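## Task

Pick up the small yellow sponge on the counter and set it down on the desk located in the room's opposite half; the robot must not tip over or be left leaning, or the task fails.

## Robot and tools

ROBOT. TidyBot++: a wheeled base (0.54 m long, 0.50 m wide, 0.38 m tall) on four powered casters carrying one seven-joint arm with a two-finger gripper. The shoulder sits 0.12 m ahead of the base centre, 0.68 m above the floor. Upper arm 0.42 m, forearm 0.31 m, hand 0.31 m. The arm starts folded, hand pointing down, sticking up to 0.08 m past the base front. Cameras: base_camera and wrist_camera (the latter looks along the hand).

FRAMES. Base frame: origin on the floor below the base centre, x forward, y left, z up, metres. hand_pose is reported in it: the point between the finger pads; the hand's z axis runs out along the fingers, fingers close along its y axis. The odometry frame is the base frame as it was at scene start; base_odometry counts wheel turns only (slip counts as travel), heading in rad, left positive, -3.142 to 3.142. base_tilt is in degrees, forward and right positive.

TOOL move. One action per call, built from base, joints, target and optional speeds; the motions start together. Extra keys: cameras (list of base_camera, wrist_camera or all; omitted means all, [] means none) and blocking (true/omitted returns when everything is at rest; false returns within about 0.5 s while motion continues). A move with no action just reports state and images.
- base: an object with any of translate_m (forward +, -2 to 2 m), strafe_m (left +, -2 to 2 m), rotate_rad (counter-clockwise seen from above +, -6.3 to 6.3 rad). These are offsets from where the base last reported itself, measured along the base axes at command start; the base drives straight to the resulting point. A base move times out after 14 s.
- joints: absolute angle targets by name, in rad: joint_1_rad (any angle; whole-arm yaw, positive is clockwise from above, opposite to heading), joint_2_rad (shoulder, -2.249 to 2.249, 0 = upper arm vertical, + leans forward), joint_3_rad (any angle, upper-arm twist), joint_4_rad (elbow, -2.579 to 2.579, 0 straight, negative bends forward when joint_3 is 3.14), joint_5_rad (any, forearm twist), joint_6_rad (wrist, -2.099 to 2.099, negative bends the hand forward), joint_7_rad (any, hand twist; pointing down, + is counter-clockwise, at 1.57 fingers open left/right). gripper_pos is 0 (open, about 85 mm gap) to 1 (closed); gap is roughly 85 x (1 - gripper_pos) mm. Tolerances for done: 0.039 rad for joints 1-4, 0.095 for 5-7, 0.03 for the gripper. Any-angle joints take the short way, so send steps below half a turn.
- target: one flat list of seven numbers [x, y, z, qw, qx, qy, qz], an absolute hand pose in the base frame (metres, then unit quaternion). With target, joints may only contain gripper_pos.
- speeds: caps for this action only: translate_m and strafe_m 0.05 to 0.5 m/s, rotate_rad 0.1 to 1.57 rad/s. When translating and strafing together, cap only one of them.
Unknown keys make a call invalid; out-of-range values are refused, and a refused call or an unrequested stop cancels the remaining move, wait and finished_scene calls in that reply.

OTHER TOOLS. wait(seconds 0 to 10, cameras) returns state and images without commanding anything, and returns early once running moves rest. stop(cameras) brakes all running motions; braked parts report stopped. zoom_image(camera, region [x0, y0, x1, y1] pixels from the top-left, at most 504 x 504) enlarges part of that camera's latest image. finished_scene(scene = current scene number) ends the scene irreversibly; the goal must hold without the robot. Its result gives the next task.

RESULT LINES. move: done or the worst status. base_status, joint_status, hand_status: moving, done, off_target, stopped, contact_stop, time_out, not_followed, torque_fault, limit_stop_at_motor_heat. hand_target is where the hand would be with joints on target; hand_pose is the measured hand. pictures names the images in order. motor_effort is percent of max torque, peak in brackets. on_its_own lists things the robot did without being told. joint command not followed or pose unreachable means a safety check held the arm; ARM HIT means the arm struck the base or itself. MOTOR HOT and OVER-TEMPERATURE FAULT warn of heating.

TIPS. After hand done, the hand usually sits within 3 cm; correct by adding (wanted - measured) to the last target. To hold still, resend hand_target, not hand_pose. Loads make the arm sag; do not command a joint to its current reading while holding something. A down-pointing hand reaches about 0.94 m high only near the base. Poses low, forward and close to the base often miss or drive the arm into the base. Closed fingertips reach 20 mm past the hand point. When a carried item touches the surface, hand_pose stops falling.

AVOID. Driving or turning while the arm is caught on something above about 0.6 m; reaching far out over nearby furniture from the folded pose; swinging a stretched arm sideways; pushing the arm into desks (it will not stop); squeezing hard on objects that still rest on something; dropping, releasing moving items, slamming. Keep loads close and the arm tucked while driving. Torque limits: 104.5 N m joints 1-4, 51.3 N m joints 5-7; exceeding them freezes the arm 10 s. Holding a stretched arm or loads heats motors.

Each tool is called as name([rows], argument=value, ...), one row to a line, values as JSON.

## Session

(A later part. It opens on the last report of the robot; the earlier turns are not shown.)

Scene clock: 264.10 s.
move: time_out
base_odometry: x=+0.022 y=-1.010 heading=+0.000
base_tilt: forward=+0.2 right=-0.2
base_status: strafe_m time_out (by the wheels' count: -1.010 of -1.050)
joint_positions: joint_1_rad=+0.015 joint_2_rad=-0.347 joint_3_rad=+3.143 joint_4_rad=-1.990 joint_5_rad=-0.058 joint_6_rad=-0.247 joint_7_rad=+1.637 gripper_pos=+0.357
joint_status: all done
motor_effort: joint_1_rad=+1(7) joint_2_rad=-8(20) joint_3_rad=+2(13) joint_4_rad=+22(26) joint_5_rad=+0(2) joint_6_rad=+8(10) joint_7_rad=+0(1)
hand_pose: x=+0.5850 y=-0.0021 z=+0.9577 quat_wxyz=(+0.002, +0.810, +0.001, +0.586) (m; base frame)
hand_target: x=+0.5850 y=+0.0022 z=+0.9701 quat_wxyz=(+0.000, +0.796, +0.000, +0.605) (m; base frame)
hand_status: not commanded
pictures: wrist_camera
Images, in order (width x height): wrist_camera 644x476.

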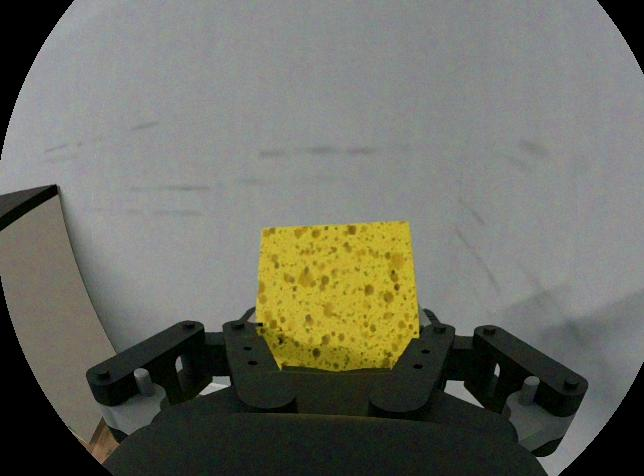

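move(base={"strafe_m": 0.15})

move(joints={"joint_1_rad": 0.9}, cameras=["wrist_camera"])

move(joints={"joint_1_rad": 2.4}, cameras=["wrist_camera"])

move(joints={"joint_1_rad": 3.1}, cameras=["wrist_camera"])

Scene clock: 270.23 s.
move: done
base_odometry: x=+0.022 y=-0.860 heading=+0.000
base_tilt: forward=+0.2 right=-0.3
base_status: done
joint_positions: joint_1_rad=+0.015 joint_2_rad=-0.347 joint_3_rad=+3.143 joint_4_rad=-1.990 joint_5_rad=-0.058 joint_6_rad=-0.247 joint_7_rad=+1.637 gripper_pos=+0.357
joint_status: not commanded
motor_effort: joint_1_rad=+0(1) joint_2_rad=-9(10) joint_3_rad=+1(3) joint_4_rad=+22(23) joint_5_rad=+0(1) joint_6_rad=+8(9) joint_7_rad=+0(1)
hand_pose: x=+0.5850 y=-0.0018 z=+0.9577 quat_wxyz=(+0.002, +0.810, +0.002, +0.586) (m; base frame)
hand_target: x=+0.5850 y=+0.0022 z=+0.9701 quat_wxyz=(+0.000, +0.796, +0.000, +0.605) (m; base frame)
hand_status: not commanded
pictures: base_camera, wrist_camera
Images, in order (width x height): base_camera 644x364, wrist_camera 644x476.

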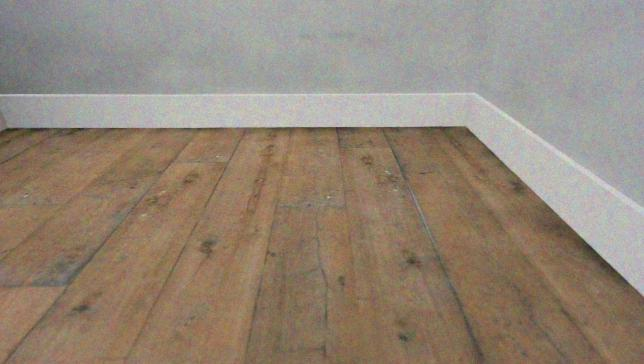

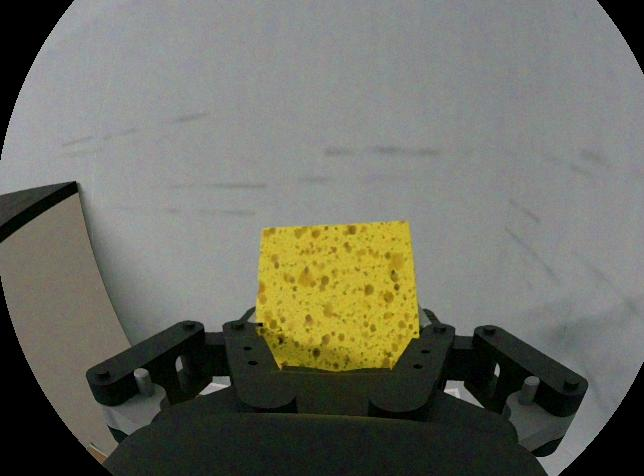

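Scene clock: 272.40 s.
move: done
base_odometry: x=+0.022 y=-0.860 heading=+0.000
base_tilt: forward=+0.2 right=-0.3
base_status: not commanded
joint_positions: joint_1_rad=+0.880 joint_2_rad=-0.347 joint_3_rad=+3.143 joint_4_rad=-1.990 joint_5_rad=-0.058 joint_6_rad=-0.247 joint_7_rad=+1.637 gripper_pos=+0.357
joint_status: all done
motor_effort: joint_1_rad=+0(2) joint_2_rad=-9(9) joint_3_rad=+1(3) joint_4_rad=+22(23) joint_5_rad=+0(1) joint_6_rad=+8(9) joint_7_rad=+0(1)
hand_pose: x=+0.4197 y=-0.3560 z=+0.9577 quat_wxyz=(+0.247, +0.736, -0.338, +0.531) (m; base frame)
hand_target: x=+0.4104 y=-0.3637 z=+0.9701 quat_wxyz=(+0.263, +0.717, -0.346, +0.545) (m; base frame)
hand_status: not commanded
pictures: wrist_camera
Images, in order (width x height): wrist_camera 644x476.

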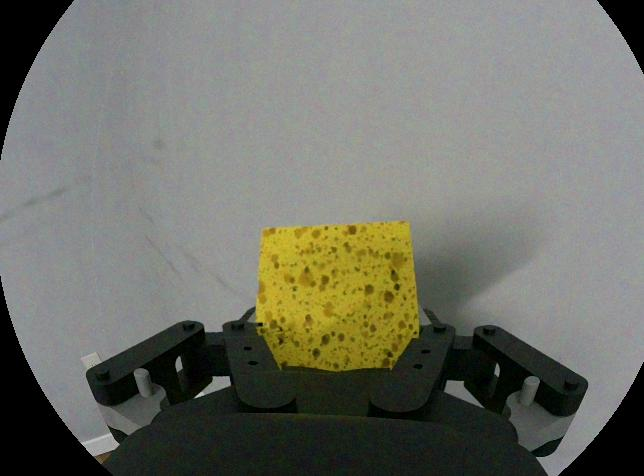

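Scene clock: 275.13 s.
move: done
base_odometry: x=+0.022 y=-0.847 heading=+0.041
base_tilt: forward=+0.2 right=-0.3
base_status: not commanded
joint_positions: joint_1_rad=+2.383 joint_2_rad=-0.342 joint_3_rad=+3.152 joint_4_rad=-2.000 joint_5_rad=-0.040 joint_6_rad=-0.213 joint_7_rad=+1.629 gripper_pos=+0.358
joint_status: all done
motor_effort: joint_1_rad=+1(49) joint_2_rad=-9(21) joint_3_rad=+2(56) joint_4_rad=+22(29) joint_5_rad=+0(10) joint_6_rad=+8(19) joint_7_rad=+1(3)
hand_pose: x=-0.2226 y=-0.3220 z=+0.9590 quat_wxyz=(+0.553, +0.303, -0.745, +0.216) (m; base frame)
hand_target: x=-0.2232 y=-0.3164 z=+0.9701 quat_wxyz=(+0.564, +0.289, -0.742, +0.220) (m; base frame)
hand_status: not commanded
pictures: wrist_camera
Images, in order (width x height): wrist_camera 644x476.

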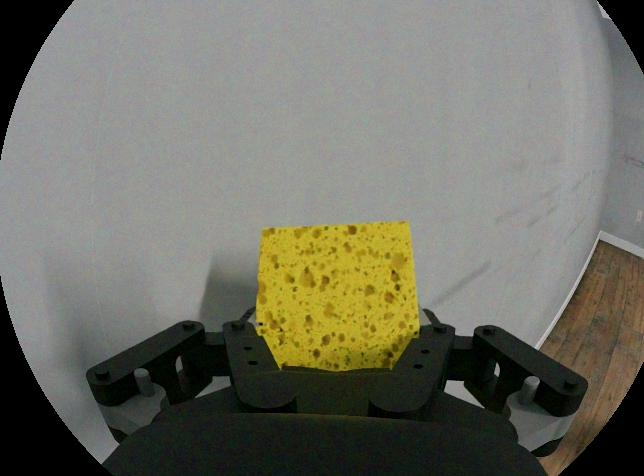

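Scene clock: 277.10 s.
move: done
base_odometry: x=+0.022 y=-0.847 heading=+0.041
base_tilt: forward=+0.2 right=-0.3
base_status: not commanded
joint_positions: joint_1_rad=+3.080 joint_2_rad=-0.342 joint_3_rad=+3.152 joint_4_rad=-2.000 joint_5_rad=-0.040 joint_6_rad=-0.213 joint_7_rad=+1.629 gripper_pos=+0.358
joint_status: all done
motor_effort: joint_1_rad=-1(2) joint_2_rad=-9(9) joint_3_rad=+2(2) joint_4_rad=+22(22) joint_5_rad=-1(1) joint_6_rad=+8(8) joint_7_rad=+0(1)
hand_pose: x=-0.3497 y=-0.0273 z=+0.9590 quat_wxyz=(+0.594, +0.030, -0.804, +0.014) (m; base frame)
hand_target: x=-0.3465 y=-0.0216 z=+0.9701 quat_wxyz=(+0.605, +0.017, -0.796, +0.013) (m; base frame)
hand_status: not commanded
pictures: wrist_camera
Images, in order (width x height): wrist_camera 644x476.

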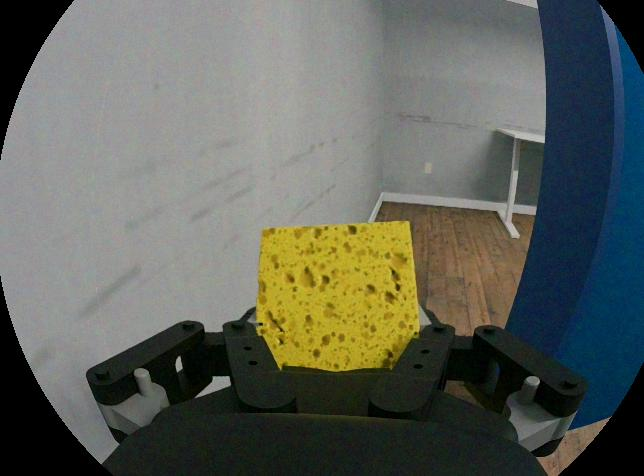

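move(base={"translate_m": 0.25, "strafe_m": 0.17, "rotate_rad": -0.04})

Scene clock: 290.67 s.
move: done
base_odometry: x=+0.265 y=-0.667 heading=+0.001
base_tilt: forward=+0.2 right=-0.3
base_status: done
joint_positions: joint_1_rad=+3.084 joint_2_rad=-0.353 joint_3_rad=+3.149 joint_4_rad=-2.000 joint_5_rad=-0.040 joint_6_rad=-0.213 joint_7_rad=+1.629 gripper_pos=+0.358
joint_status: not commanded
motor_effort: joint_1_rad=+1(2) joint_2_rad=-9(12) joint_3_rad=+1(3) joint_4_rad=+22(24) joint_5_rad=+0(1) joint_6_rad=+8(9) joint_7_rad=+0(1)
hand_pose: x=-0.3467 y=-0.0267 z=+0.9641 quat_wxyz=(+0.598, +0.030, -0.801, +0.014) (m; base frame)
hand_target: x=-0.3465 y=-0.0216 z=+0.9701 quat_wxyz=(+0.605, +0.017, -0.796, +0.013) (m; base frame)
hand_status: not commanded
pictures: base_camera, wrist_camera
Images, in order (width x height): base_camera 644x364, wrist_camera 644x476.

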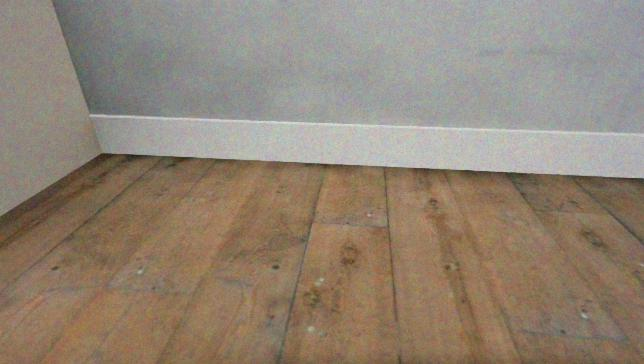

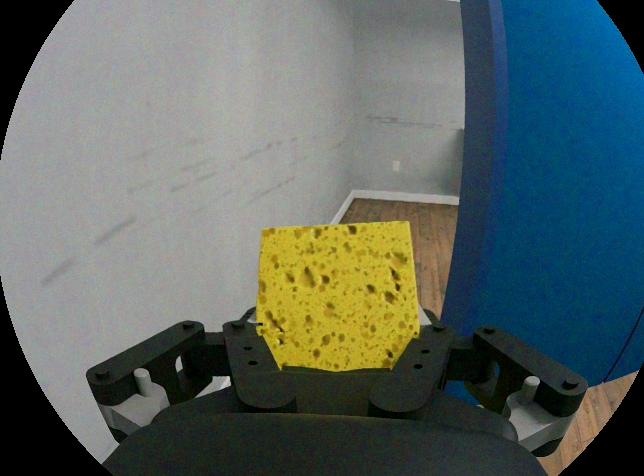

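move(base={"rotate_rad": -0.08}, cameras=["base_camera"])

Scene clock: 297.37 s.
move: done
base_odometry: x=+0.265 y=-0.667 heading=-0.079
base_tilt: forward=+0.2 right=-0.3
base_status: done
joint_positions: joint_1_rad=+3.086 joint_2_rad=-0.353 joint_3_rad=+3.149 joint_4_rad=-2.000 joint_5_rad=-0.040 joint_6_rad=-0.213 joint_7_rad=+1.629 gripper_pos=+0.358
joint_status: not commanded
motor_effort: joint_1_rad=+0(2) joint_2_rad=-8(9) joint_3_rad=+2(3) joint_4_rad=+22(23) joint_5_rad=+0(1) joint_6_rad=+8(9) joint_7_rad=+0(0)
hand_pose: x=-0.3468 y=-0.0255 z=+0.9641 quat_wxyz=(+0.598, +0.029, -0.801, +0.013) (m; base frame)
hand_target: x=-0.3465 y=-0.0216 z=+0.9701 quat_wxyz=(+0.605, +0.017, -0.796, +0.013) (m; base frame)
hand_status: not commanded
pictures: base_camera
Images, in order (width x height): base_camera 644x364.

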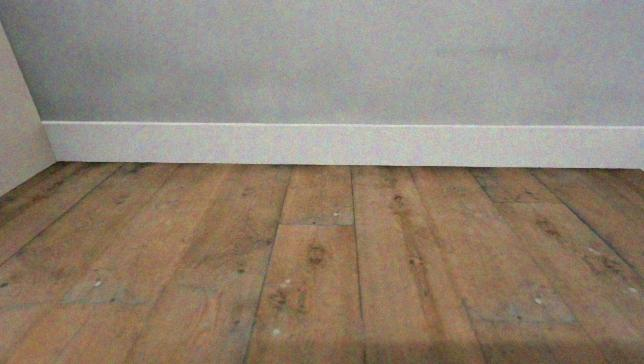

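move(base={"rotate_rad": 3.114}, cameras=["base_camera"])

move(joints={"joint_1_rad": 1.57}, cameras=["wrist_camera"])

move(joints={"joint_1_rad": 0.0})

Scene clock: 306.60 s.
move: done
base_odometry: x=+0.265 y=-0.667 heading=+3.035
base_tilt: forward=+0.2 right=-0.2
base_status: done
joint_positions: joint_1_rad=+3.087 joint_2_rad=-0.353 joint_3_rad=+3.149 joint_4_rad=-2.000 joint_5_rad=-0.040 joint_6_rad=-0.213 joint_7_rad=+1.629 gripper_pos=+0.358
joint_status: not commanded
motor_effort: joint_1_rad=+0(2) joint_2_rad=-9(9) joint_3_rad=+1(2) joint_4_rad=+23(23) joint_5_rad=-1(1) joint_6_rad=+8(9) joint_7_rad=+0(1)
hand_pose: x=-0.3468 y=-0.0253 z=+0.9641 quat_wxyz=(+0.598, +0.029, -0.801, +0.013) (m; base frame)
hand_target: x=-0.3465 y=-0.0216 z=+0.9701 quat_wxyz=(+0.605, +0.017, -0.796, +0.013) (m; base frame)
hand_status: not commanded
pictures: base_camera
Images, in order (width x height): base_camera 644x364.

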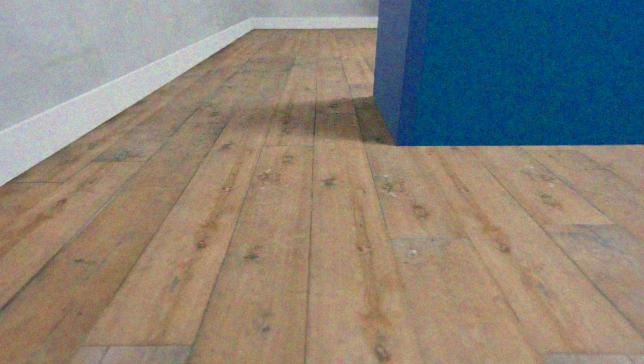

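Scene clock: 309.37 s.
move: done
base_odometry: x=+0.265 y=-0.667 heading=+3.035
base_tilt: forward=+0.2 right=-0.2
base_status: not commanded
joint_positions: joint_1_rad=+1.590 joint_2_rad=-0.353 joint_3_rad=+3.149 joint_4_rad=-2.000 joint_5_rad=-0.040 joint_6_rad=-0.213 joint_7_rad=+1.629 gripper_pos=+0.358
joint_status: all done
motor_effort: joint_1_rad=+0(2) joint_2_rad=-9(9) joint_3_rad=+1(3) joint_4_rad=+22(23) joint_5_rad=+0(1) joint_6_rad=+8(9) joint_7_rad=+0(1)
hand_pose: x=+0.1104 y=-0.4664 z=+0.9641 quat_wxyz=(+0.429, +0.566, -0.567, +0.416) (m; base frame)
hand_target: x=+0.1216 y=-0.4660 z=+0.9701 quat_wxyz=(+0.427, +0.564, -0.562, +0.428) (m; base frame)
hand_status: not commanded
pictures: wrist_camera
Images, in order (width x height): wrist_camera 644x476.

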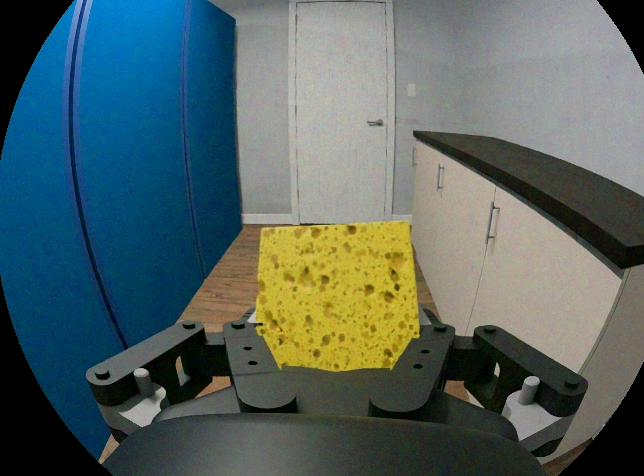

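Scene clock: 312.17 s.
move: done
base_odometry: x=+0.265 y=-0.667 heading=+3.035
base_tilt: forward=+0.2 right=-0.2
base_status: not commanded
joint_positions: joint_1_rad=+0.020 joint_2_rad=-0.353 joint_3_rad=+3.148 joint_4_rad=-2.000 joint_5_rad=-0.040 joint_6_rad=-0.213 joint_7_rad=+1.629 gripper_pos=+0.358
joint_status: all done
motor_effort: joint_1_rad=+0(2) joint_2_rad=-9(9) joint_3_rad=+1(3) joint_4_rad=+22(23) joint_5_rad=-1(1) joint_6_rad=+8(9) joint_7_rad=+0(1)
hand_pose: x=+0.5854 y=-0.0088 z=+0.9641 quat_wxyz=(+0.009, +0.801, -0.001, +0.598) (m; base frame)
hand_target: x=+0.5850 y=+0.0022 z=+0.9701 quat_wxyz=(+0.000, +0.796, +0.000, +0.605) (m; base frame)
hand_status: not commanded
pictures: base_camera, wrist_camera
Images, in order (width x height): base_camera 644x364, wrist_camera 644x476.

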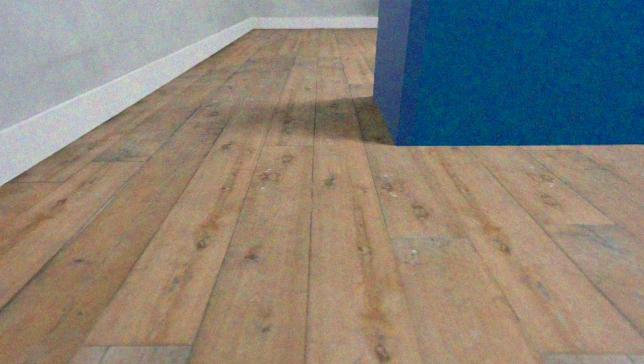

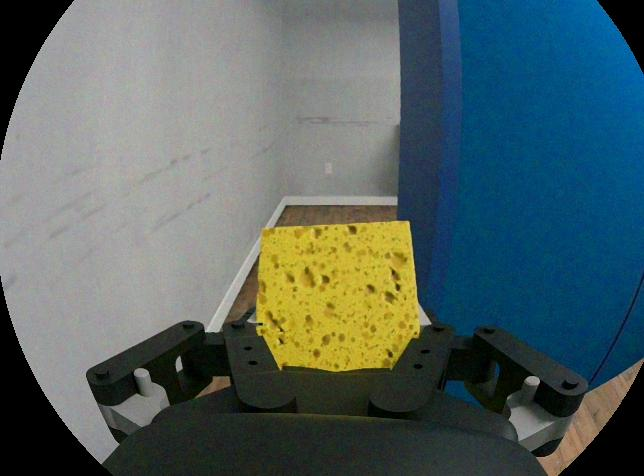

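move(base={"strafe_m": 0.21}, cameras=["base_camera"])

move(base={"translate_m": 0.4})

Scene clock: 317.83 s.
move: done
base_odometry: x=+0.242 y=-0.876 heading=+3.035
base_tilt: forward=+0.2 right=-0.3
base_status: done
joint_positions: joint_1_rad=+0.016 joint_2_rad=-0.353 joint_3_rad=+3.145 joint_4_rad=-2.000 joint_5_rad=-0.040 joint_6_rad=-0.213 joint_7_rad=+1.629 gripper_pos=+0.358
joint_status: not commanded
motor_effort: joint_1_rad=-1(1) joint_2_rad=-8(9) joint_3_rad=+2(3) joint_4_rad=+22(23) joint_5_rad=+0(1) joint_6_rad=+8(9) joint_7_rad=+0(1)
hand_pose: x=+0.5854 y=-0.0052 z=+0.9640 quat_wxyz=(+0.008, +0.801, +0.002, +0.598) (m; base frame)
hand_target: x=+0.5850 y=+0.0022 z=+0.9701 quat_wxyz=(+0.000, +0.796, +0.000, +0.605) (m; base frame)
hand_status: not commanded
pictures: base_camera
Images, in order (width x height): base_camera 644x364.

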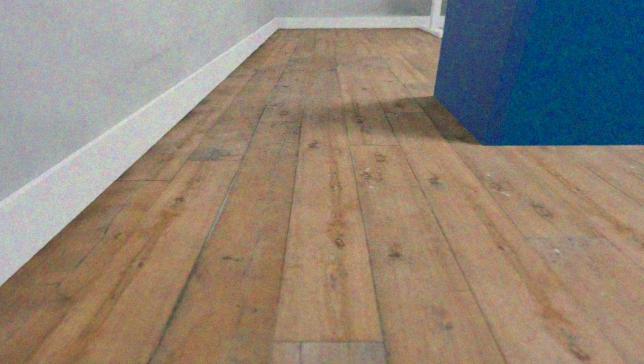

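Scene clock: 319.90 s.
move: done
base_odometry: x=-0.155 y=-0.834 heading=+3.036
base_tilt: forward=+0.2 right=-0.3
base_status: done
joint_positions: joint_1_rad=+0.016 joint_2_rad=-0.352 joint_3_rad=+3.145 joint_4_rad=-2.000 joint_5_rad=-0.040 joint_6_rad=-0.213 joint_7_rad=+1.629 gripper_pos=+0.358
joint_status: not commanded
motor_effort: joint_1_rad=+0(1) joint_2_rad=-8(13) joint_3_rad=+1(2) joint_4_rad=+23(23) joint_5_rad=+0(1) joint_6_rad=+8(9) joint_7_rad=+0(1)
hand_pose: x=+0.5858 y=-0.0052 z=+0.9633 quat_wxyz=(+0.008, +0.802, +0.002, +0.597) (m; base frame)
hand_target: x=+0.5850 y=+0.0022 z=+0.9701 quat_wxyz=(+0.000, +0.796, +0.000, +0.605) (m; base frame)
hand_status: not commanded
pictures: base_camera, wrist_camera
Images, in order (width x height): base_camera 644x364, wrist_camera 644x476.

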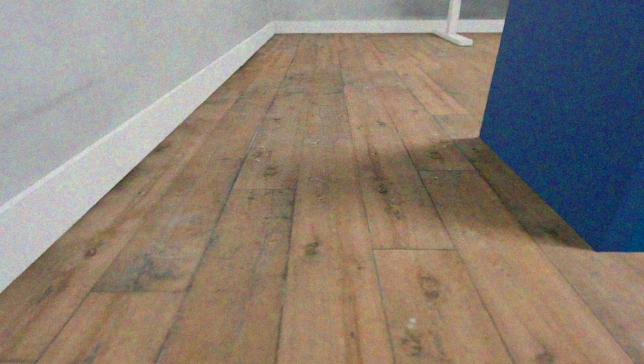

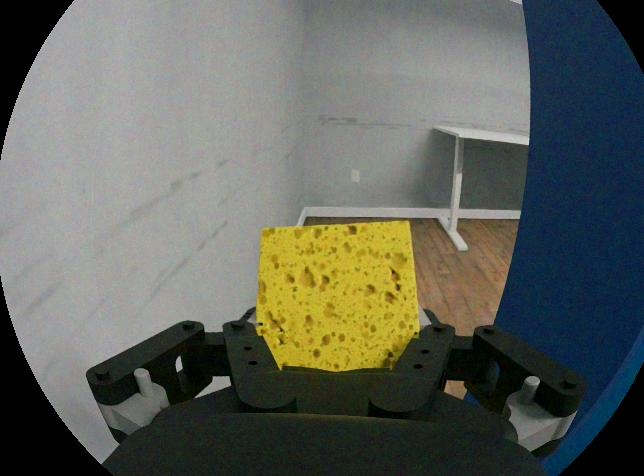

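move(base={"translate_m": 1.4})

Scene clock: 333.67 s.
move: done
base_odometry: x=-1.548 y=-0.686 heading=+3.036
base_tilt: forward=+0.2 right=-0.2
base_status: done
joint_positions: joint_1_rad=+0.016 joint_2_rad=-0.353 joint_3_rad=+3.145 joint_4_rad=-2.000 joint_5_rad=-0.040 joint_6_rad=-0.213 joint_7_rad=+1.629 gripper_pos=+0.358
joint_status: not commanded
motor_effort: joint_1_rad=+0(1) joint_2_rad=-8(11) joint_3_rad=+1(3) joint_4_rad=+22(23) joint_5_rad=+0(1) joint_6_rad=+8(9) joint_7_rad=+0(1)
hand_pose: x=+0.5854 y=-0.0052 z=+0.9641 quat_wxyz=(+0.008, +0.801, +0.002, +0.598) (m; base frame)
hand_target: x=+0.5850 y=+0.0022 z=+0.9701 quat_wxyz=(+0.000, +0.796, +0.000, +0.605) (m; base frame)
hand_status: not commanded
pictures: base_camera, wrist_camera
Images, in order (width x height): base_camera 644x364, wrist_camera 644x476.

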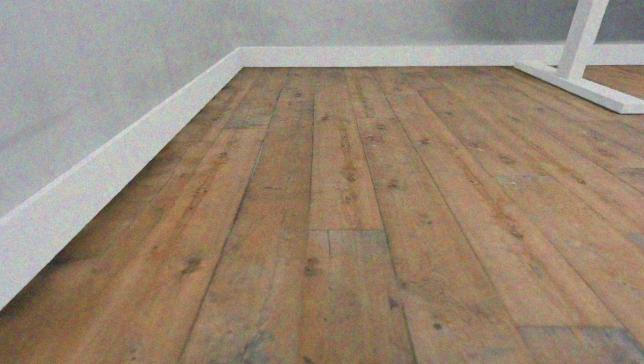

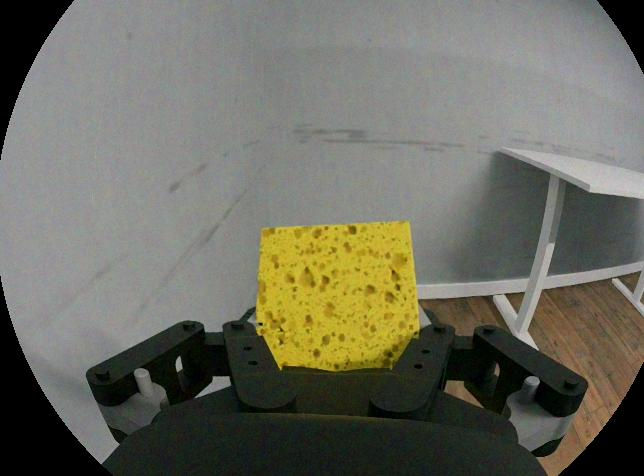

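move(base={"translate_m": 0.3}, cameras=["base_camera"])

move(base={"strafe_m": -1.2})

Scene clock: 339.10 s.
move: done
base_odometry: x=-1.846 y=-0.654 heading=+3.036
base_tilt: forward=+0.2 right=-0.3
base_status: done
joint_positions: joint_1_rad=+0.016 joint_2_rad=-0.352 joint_3_rad=+3.145 joint_4_rad=-2.000 joint_5_rad=-0.040 joint_6_rad=-0.213 joint_7_rad=+1.629 gripper_pos=+0.358
joint_status: not commanded
motor_effort: joint_1_rad=+0(1) joint_2_rad=-8(12) joint_3_rad=+2(2) joint_4_rad=+22(23) joint_5_rad=+0(1) joint_6_rad=+8(9) joint_7_rad=+0(1)
hand_pose: x=+0.5857 y=-0.0052 z=+0.9636 quat_wxyz=(+0.008, +0.802, +0.002, +0.598) (m; base frame)
hand_target: x=+0.5850 y=+0.0022 z=+0.9701 quat_wxyz=(+0.000, +0.796, +0.000, +0.605) (m; base frame)
hand_status: not commanded
pictures: base_camera
Images, in order (width x height): base_camera 644x364.

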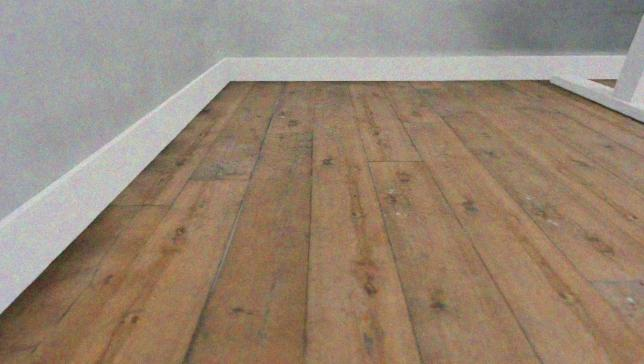

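Scene clock: 342.77 s.
move: done
base_odometry: x=-1.720 y=+0.539 heading=+3.036
base_tilt: forward=+0.2 right=-0.2
base_status: done
joint_positions: joint_1_rad=+0.016 joint_2_rad=-0.352 joint_3_rad=+3.144 joint_4_rad=-2.000 joint_5_rad=-0.040 joint_6_rad=-0.213 joint_7_rad=+1.629 gripper_pos=+0.358
joint_status: not commanded
motor_effort: joint_1_rad=+0(2) joint_2_rad=-8(10) joint_3_rad=+2(3) joint_4_rad=+22(23) joint_5_rad=+0(1) joint_6_rad=+8(9) joint_7_rad=+0(1)
hand_pose: x=+0.5857 y=-0.0048 z=+0.9636 quat_wxyz=(+0.008, +0.802, +0.003, +0.598) (m; base frame)
hand_target: x=+0.5850 y=+0.0022 z=+0.9701 quat_wxyz=(+0.000, +0.796, +0.000, +0.605) (m; base frame)
hand_status: not commanded
pictures: base_camera, wrist_camera
Images, in order (width x height): base_camera 644x364, wrist_camera 644x476.

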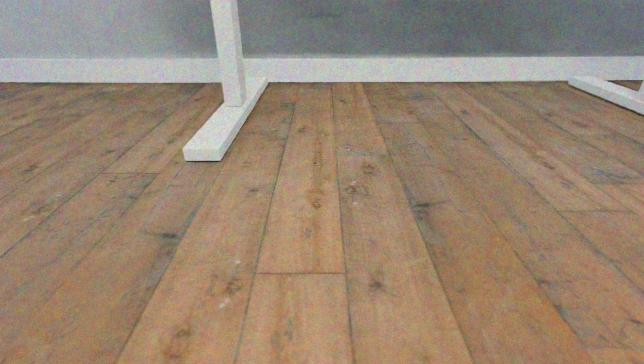

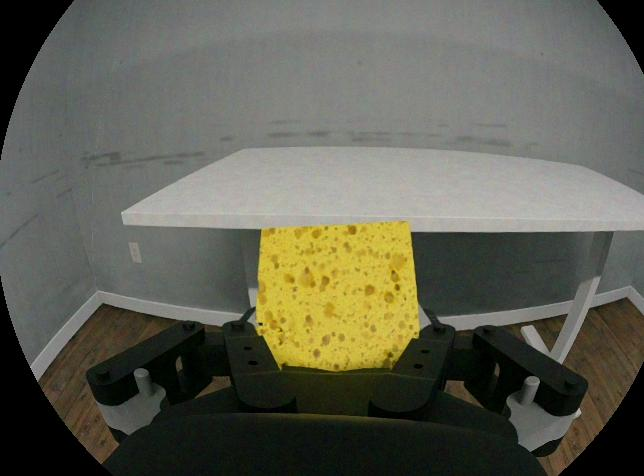

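move(target=[0.5, 0.0, 1.02, 0.0, 0.9659, 0.0, 0.2588])

Scene clock: 362.63 s.
move: done
base_odometry: x=-1.720 y=+0.539 heading=+3.036
base_tilt: forward=+0.2 right=-0.2
base_status: not commanded
joint_positions: joint_1_rad=-0.001 joint_2_rad=-0.088 joint_3_rad=+3.147 joint_4_rad=-1.004 joint_5_rad=-0.040 joint_6_rad=-1.617 joint_7_rad=+1.629 gripper_pos=+0.358
joint_status: not commanded
motor_effort: joint_1_rad=+1(1) joint_2_rad=-13(13) joint_3_rad=+1(2) joint_4_rad=+16(24) joint_5_rad=-1(1) joint_6_rad=+5(9) joint_7_rad=+0(1)
hand_pose: x=+0.5091 y=+0.0118 z=+1.0370 quat_wxyz=(-0.010, +0.953, +0.033, +0.300) (m; base frame)
hand_target: x=+0.5000 y=+0.0000 z=+1.0200 quat_wxyz=(+0.000, +0.966, +0.000, +0.259) (m; base frame)
hand_status: done (0.023 m and 6.3 deg from the pose sent, 0.103 m and 43.4 deg at the start)
pictures: base_camera, wrist_camera
Images, in order (width x height): base_camera 644x364, wrist_camera 644x476.

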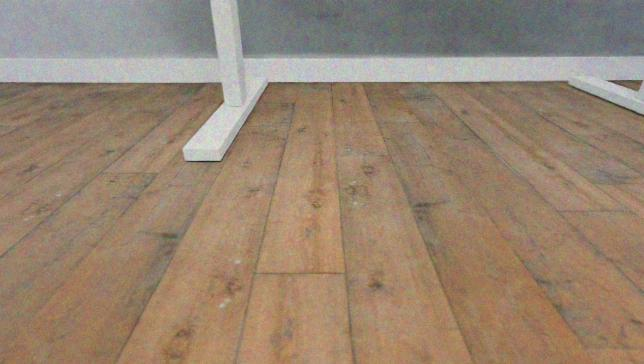

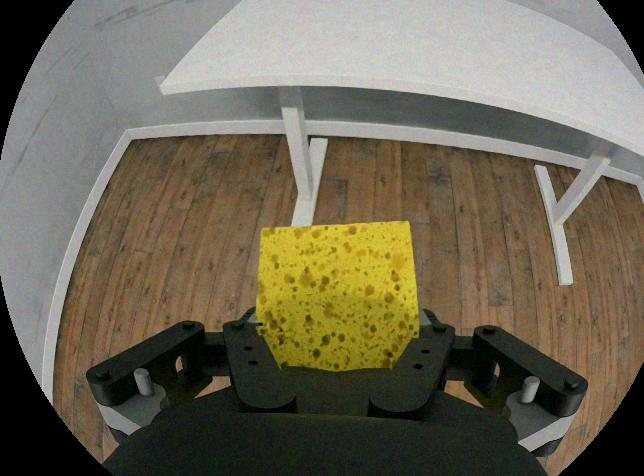

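move(base={"strafe_m": -0.3, "translate_m": 0.3})

move(base={"translate_m": 0.27}, speeds={"translate_m": 0.2})

Scene clock: 374.03 s.
move: done
base_odometry: x=-1.987 y=+0.869 heading=+3.036
base_tilt: forward=+0.2 right=-0.3
base_status: done
joint_positions: joint_1_rad=-0.007 joint_2_rad=-0.068 joint_3_rad=+3.156 joint_4_rad=-1.003 joint_5_rad=-0.040 joint_6_rad=-1.623 joint_7_rad=+1.629 gripper_pos=+0.358
joint_status: not commanded
motor_effort: joint_1_rad=-1(1) joint_2_rad=-13(16) joint_3_rad=+1(3) joint_4_rad=+16(18) joint_5_rad=-1(2) joint_6_rad=+5(6) joint_7_rad=+0(1)
hand_pose: x=+0.5150 y=+0.0102 z=+1.0289 quat_wxyz=(-0.010, +0.957, +0.031, +0.288) (m; base frame)
hand_target: x=+0.5000 y=+0.0000 z=+1.0200 quat_wxyz=(+0.000, +0.966, +0.000, +0.259) (m; base frame)
hand_status: not commanded
pictures: base_camera, wrist_camera
Images, in order (width x height): base_camera 644x364, wrist_camera 644x476.

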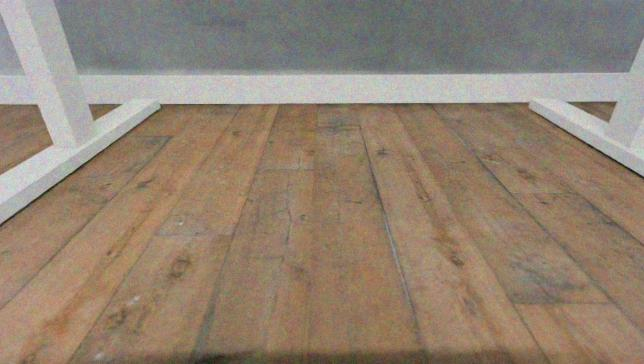

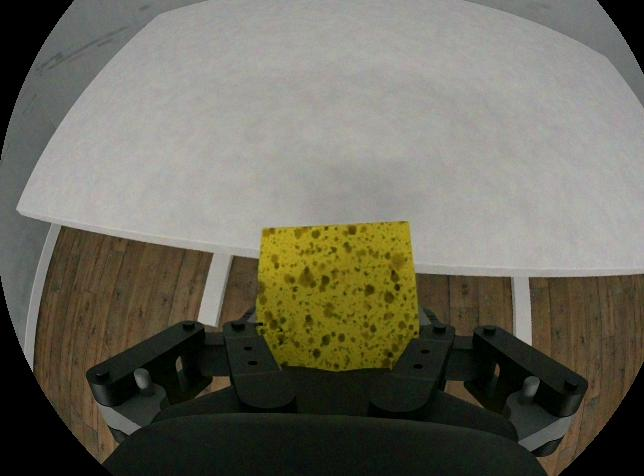

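Scene clock: 376.07 s.
move: done
base_odometry: x=-2.256 y=+0.898 heading=+3.036
base_tilt: forward=+0.2 right=-0.3
base_status: done
joint_positions: joint_1_rad=-0.007 joint_2_rad=-0.066 joint_3_rad=+3.156 joint_4_rad=-1.002 joint_5_rad=-0.040 joint_6_rad=-1.624 joint_7_rad=+1.629 gripper_pos=+0.358
joint_status: not commanded
motor_effort: joint_1_rad=+0(1) joint_2_rad=-13(16) joint_3_rad=+1(2) joint_4_rad=+16(17) joint_5_rad=-1(1) joint_6_rad=+5(5) joint_7_rad=+0(1)
hand_pose: x=+0.5156 y=+0.0102 z=+1.0279 quat_wxyz=(-0.010, +0.957, +0.031, +0.287) (m; base frame)
hand_target: x=+0.5000 y=+0.0000 z=+1.0200 quat_wxyz=(+0.000, +0.966, +0.000, +0.259) (m; base frame)
hand_status: not commanded
pictures: base_camera, wrist_camera
Images, in order (width x height): base_camera 644x364, wrist_camera 644x476.

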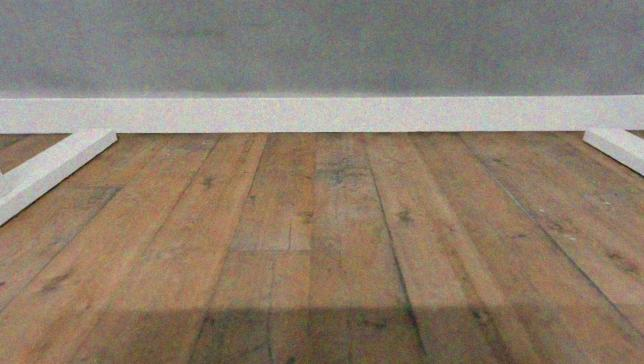

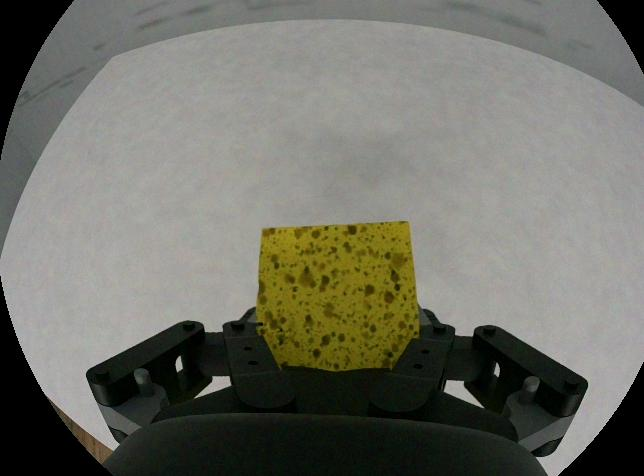

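move(target=[0.5, 0.0, 0.94, 0.0, 0.9659, 0.0, 0.2588])

move(target=[0.5, 0.0, 0.915, 0.0, 0.9659, 0.0, 0.2588])

Scene clock: 380.17 s.
move: done
base_odometry: x=-2.256 y=+0.898 heading=+3.036
base_tilt: forward=+0.2 right=-0.3
base_status: not commanded
joint_positions: joint_1_rad=-0.007 joint_2_rad=-0.138 joint_3_rad=+3.156 joint_4_rad=-1.353 joint_5_rad=-0.040 joint_6_rad=-1.474 joint_7_rad=+1.629 gripper_pos=+0.358
joint_status: not commanded
motor_effort: joint_1_rad=+0(1) joint_2_rad=-12(14) joint_3_rad=+1(2) joint_4_rad=+18(19) joint_5_rad=-1(1) joint_6_rad=+4(5) joint_7_rad=+0(1)
hand_pose: x=+0.4921 y=+0.0103 z=+0.9284 quat_wxyz=(-0.013, +0.974, +0.027, +0.225) (m; base frame)
hand_target: x=+0.5000 y=+0.0000 z=+0.9400 quat_wxyz=(+0.000, +0.966, +0.000, +0.259) (m; base frame)
hand_status: done (0.017 m and 5.3 deg from the pose sent, 0.090 m and 5.0 deg at the start)
pictures: base_camera, wrist_camera
Images, in order (width x height): base_camera 644x364, wrist_camera 644x476.

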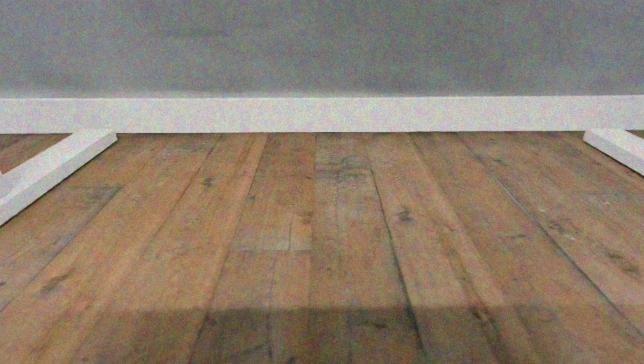

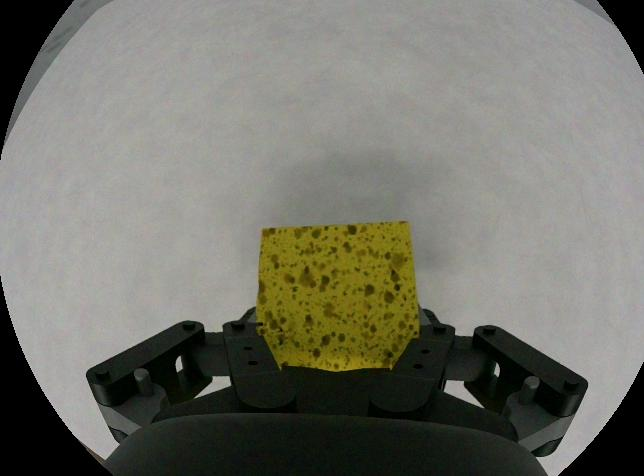

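Scene clock: 381.07 s.
move: done
base_odometry: x=-2.256 y=+0.898 heading=+3.036
base_tilt: forward=+0.2 right=-0.3
base_status: not commanded
joint_positions: joint_1_rad=-0.007 joint_2_rad=-0.181 joint_3_rad=+3.156 joint_4_rad=-1.430 joint_5_rad=-0.040 joint_6_rad=-1.385 joint_7_rad=+1.629 gripper_pos=+0.358
joint_status: not commanded
motor_effort: joint_1_rad=+1(2) joint_2_rad=-7(12) joint_3_rad=+2(3) joint_4_rad=+15(18) joint_5_rad=+2(2) joint_6_rad=+2(4) joint_7_rad=+0(1)
hand_pose: x=+0.4931 y=+0.0100 z=+0.9234 quat_wxyz=(-0.013, +0.967, +0.026, +0.252) (m; base frame)
hand_target: x=+0.5000 y=+0.0000 z=+0.9150 quat_wxyz=(+0.000, +0.966, +0.000, +0.259) (m; base frame)
hand_status: done (0.015 m and 3.4 deg from the pose sent, 0.019 m and 5.3 deg at the start)
pictures: base_camera, wrist_camera
Images, in order (width x height): base_camera 644x364, wrist_camera 644x476.

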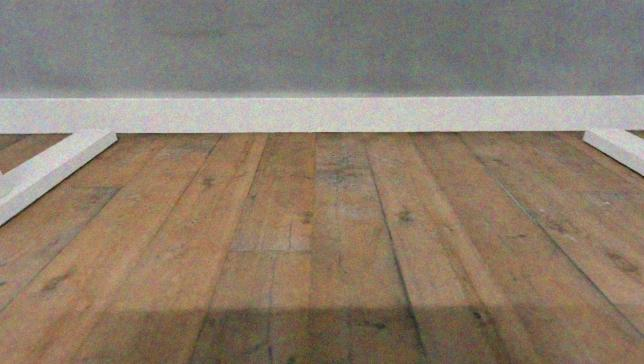

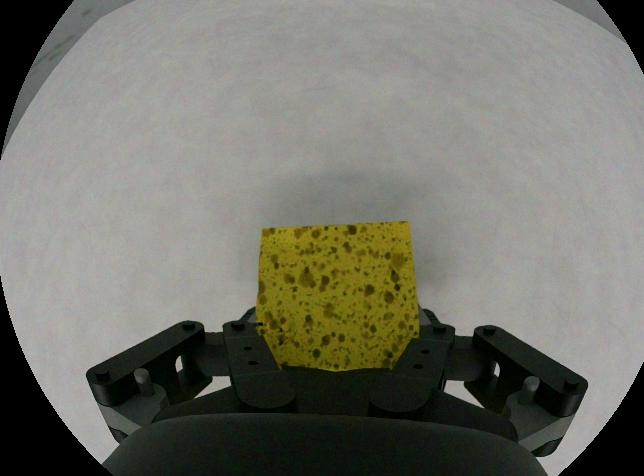

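move(joints={"gripper_pos": 0.15}, cameras=["wrist_camera"])

move(target=[0.5, 0.0, 1.0, 0.0, 0.9659, 0.0, 0.2588], cameras=["wrist_camera"])

Scene clock: 385.73 s.
move: done
base_odometry: x=-2.256 y=+0.898 heading=+3.036
base_tilt: forward=+0.2 right=-0.2
base_status: not commanded
joint_positions: joint_1_rad=-0.007 joint_2_rad=-0.181 joint_3_rad=+3.156 joint_4_rad=-1.446 joint_5_rad=-0.040 joint_6_rad=-1.383 joint_7_rad=+1.629 gripper_pos=+0.150
joint_status: all done
motor_effort: joint_1_rad=+0(2) joint_2_rad=-10(11) joint_3_rad=+1(3) joint_4_rad=+16(18) joint_5_rad=-1(2) joint_6_rad=+2(4) joint_7_rad=+0(1)
hand_pose: x=+0.4907 y=+0.0100 z=+0.9167 quat_wxyz=(-0.013, +0.969, +0.025, +0.245) (m; base frame)
hand_target: x=+0.5000 y=+0.0000 z=+0.9150 quat_wxyz=(+0.000, +0.966, +0.000, +0.259) (m; base frame)
hand_status: not commanded
pictures: wrist_camera
Images, in order (width x height): wrist_camera 644x476.

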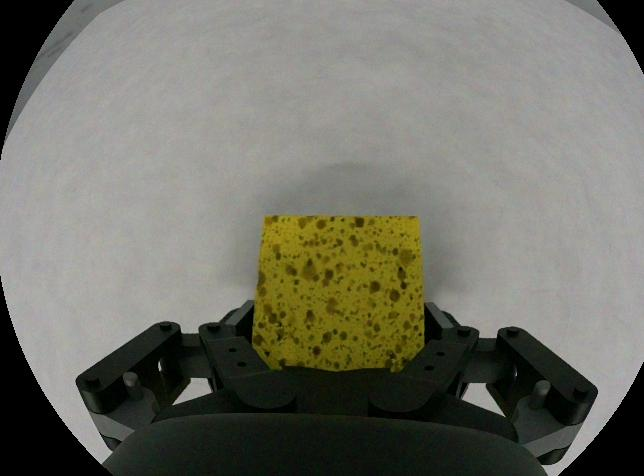

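Scene clock: 387.23 s.
move: done
base_odometry: x=-2.256 y=+0.898 heading=+3.036
base_tilt: forward=+0.2 right=-0.3
base_status: not commanded
joint_positions: joint_1_rad=-0.007 joint_2_rad=-0.120 joint_3_rad=+3.156 joint_4_rad=-1.107 joint_5_rad=-0.040 joint_6_rad=-1.545 joint_7_rad=+1.629 gripper_pos=+0.150
joint_status: not commanded
motor_effort: joint_1_rad=+0(1) joint_2_rad=-12(13) joint_3_rad=+2(2) joint_4_rad=+17(20) joint_5_rad=+0(1) joint_6_rad=+5(5) joint_7_rad=+0(1)
hand_pose: x=+0.5094 y=+0.0100 z=+1.0177 quat_wxyz=(-0.010, +0.953, +0.029, +0.300) (m; base frame)
hand_target: x=+0.5000 y=+0.0000 z=+1.0000 quat_wxyz=(+0.000, +0.966, +0.000, +0.259) (m; base frame)
hand_status: done (0.022 m and 6.1 deg from the pose sent, 0.084 m and 3.7 deg at the start)
pictures: wrist_camera
Images, in order (width x height): wrist_camera 644x476.

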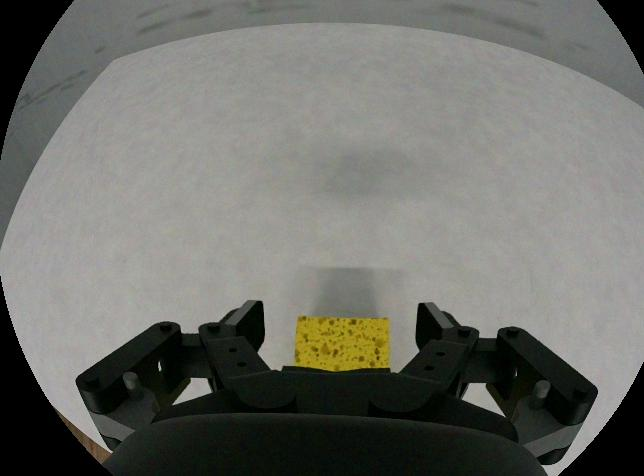

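move(base={"translate_m": -0.3})

finished_scene(scene=1)

Scene clock: 391.20 s.
move: done
base_odometry: x=-1.957 y=+0.867 heading=+3.036
base_tilt: forward=+0.2 right=-0.2
base_status: done
joint_positions: joint_1_rad=-0.007 joint_2_rad=-0.101 joint_3_rad=+3.157 joint_4_rad=-1.105 joint_5_rad=-0.040 joint_6_rad=-1.552 joint_7_rad=+1.629 gripper_pos=+0.150
joint_status: not commanded
motor_effort: joint_1_rad=+0(1) joint_2_rad=-13(16) joint_3_rad=+1(3) joint_4_rad=+17(18) joint_5_rad=-1(1) joint_6_rad=+5(5) joint_7_rad=+0(1)
hand_pose: x=+0.5137 y=+0.0099 z=+1.0102 quat_wxyz=(-0.010, +0.957, +0.029, +0.289) (m; base frame)
hand_target: x=+0.5000 y=+0.0000 z=+1.0000 quat_wxyz=(+0.000, +0.966, +0.000, +0.259) (m; base frame)
hand_status: not commanded
pictures: base_camera, wrist_camera
Images, in order (width x height): base_camera 644x364, wrist_camera 644x476.

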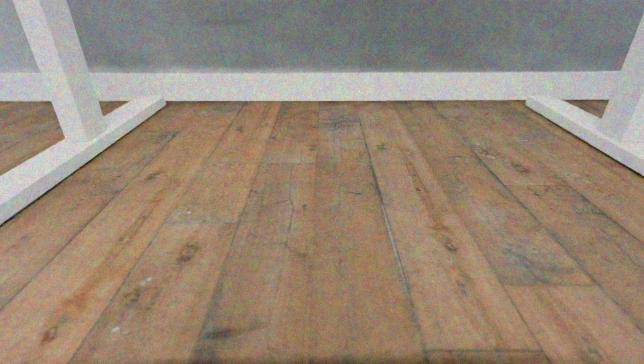

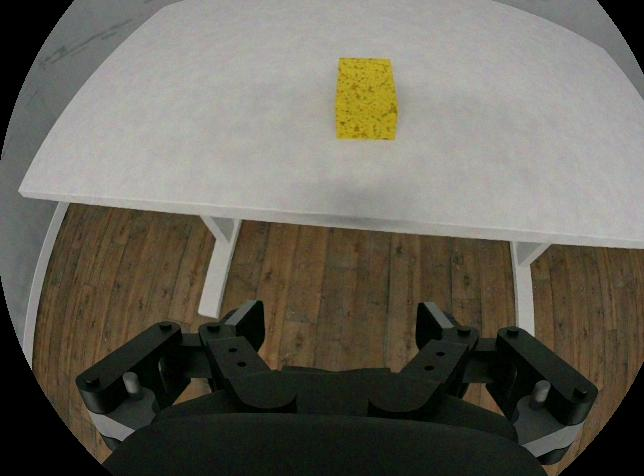

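The scene is finished: the task was done.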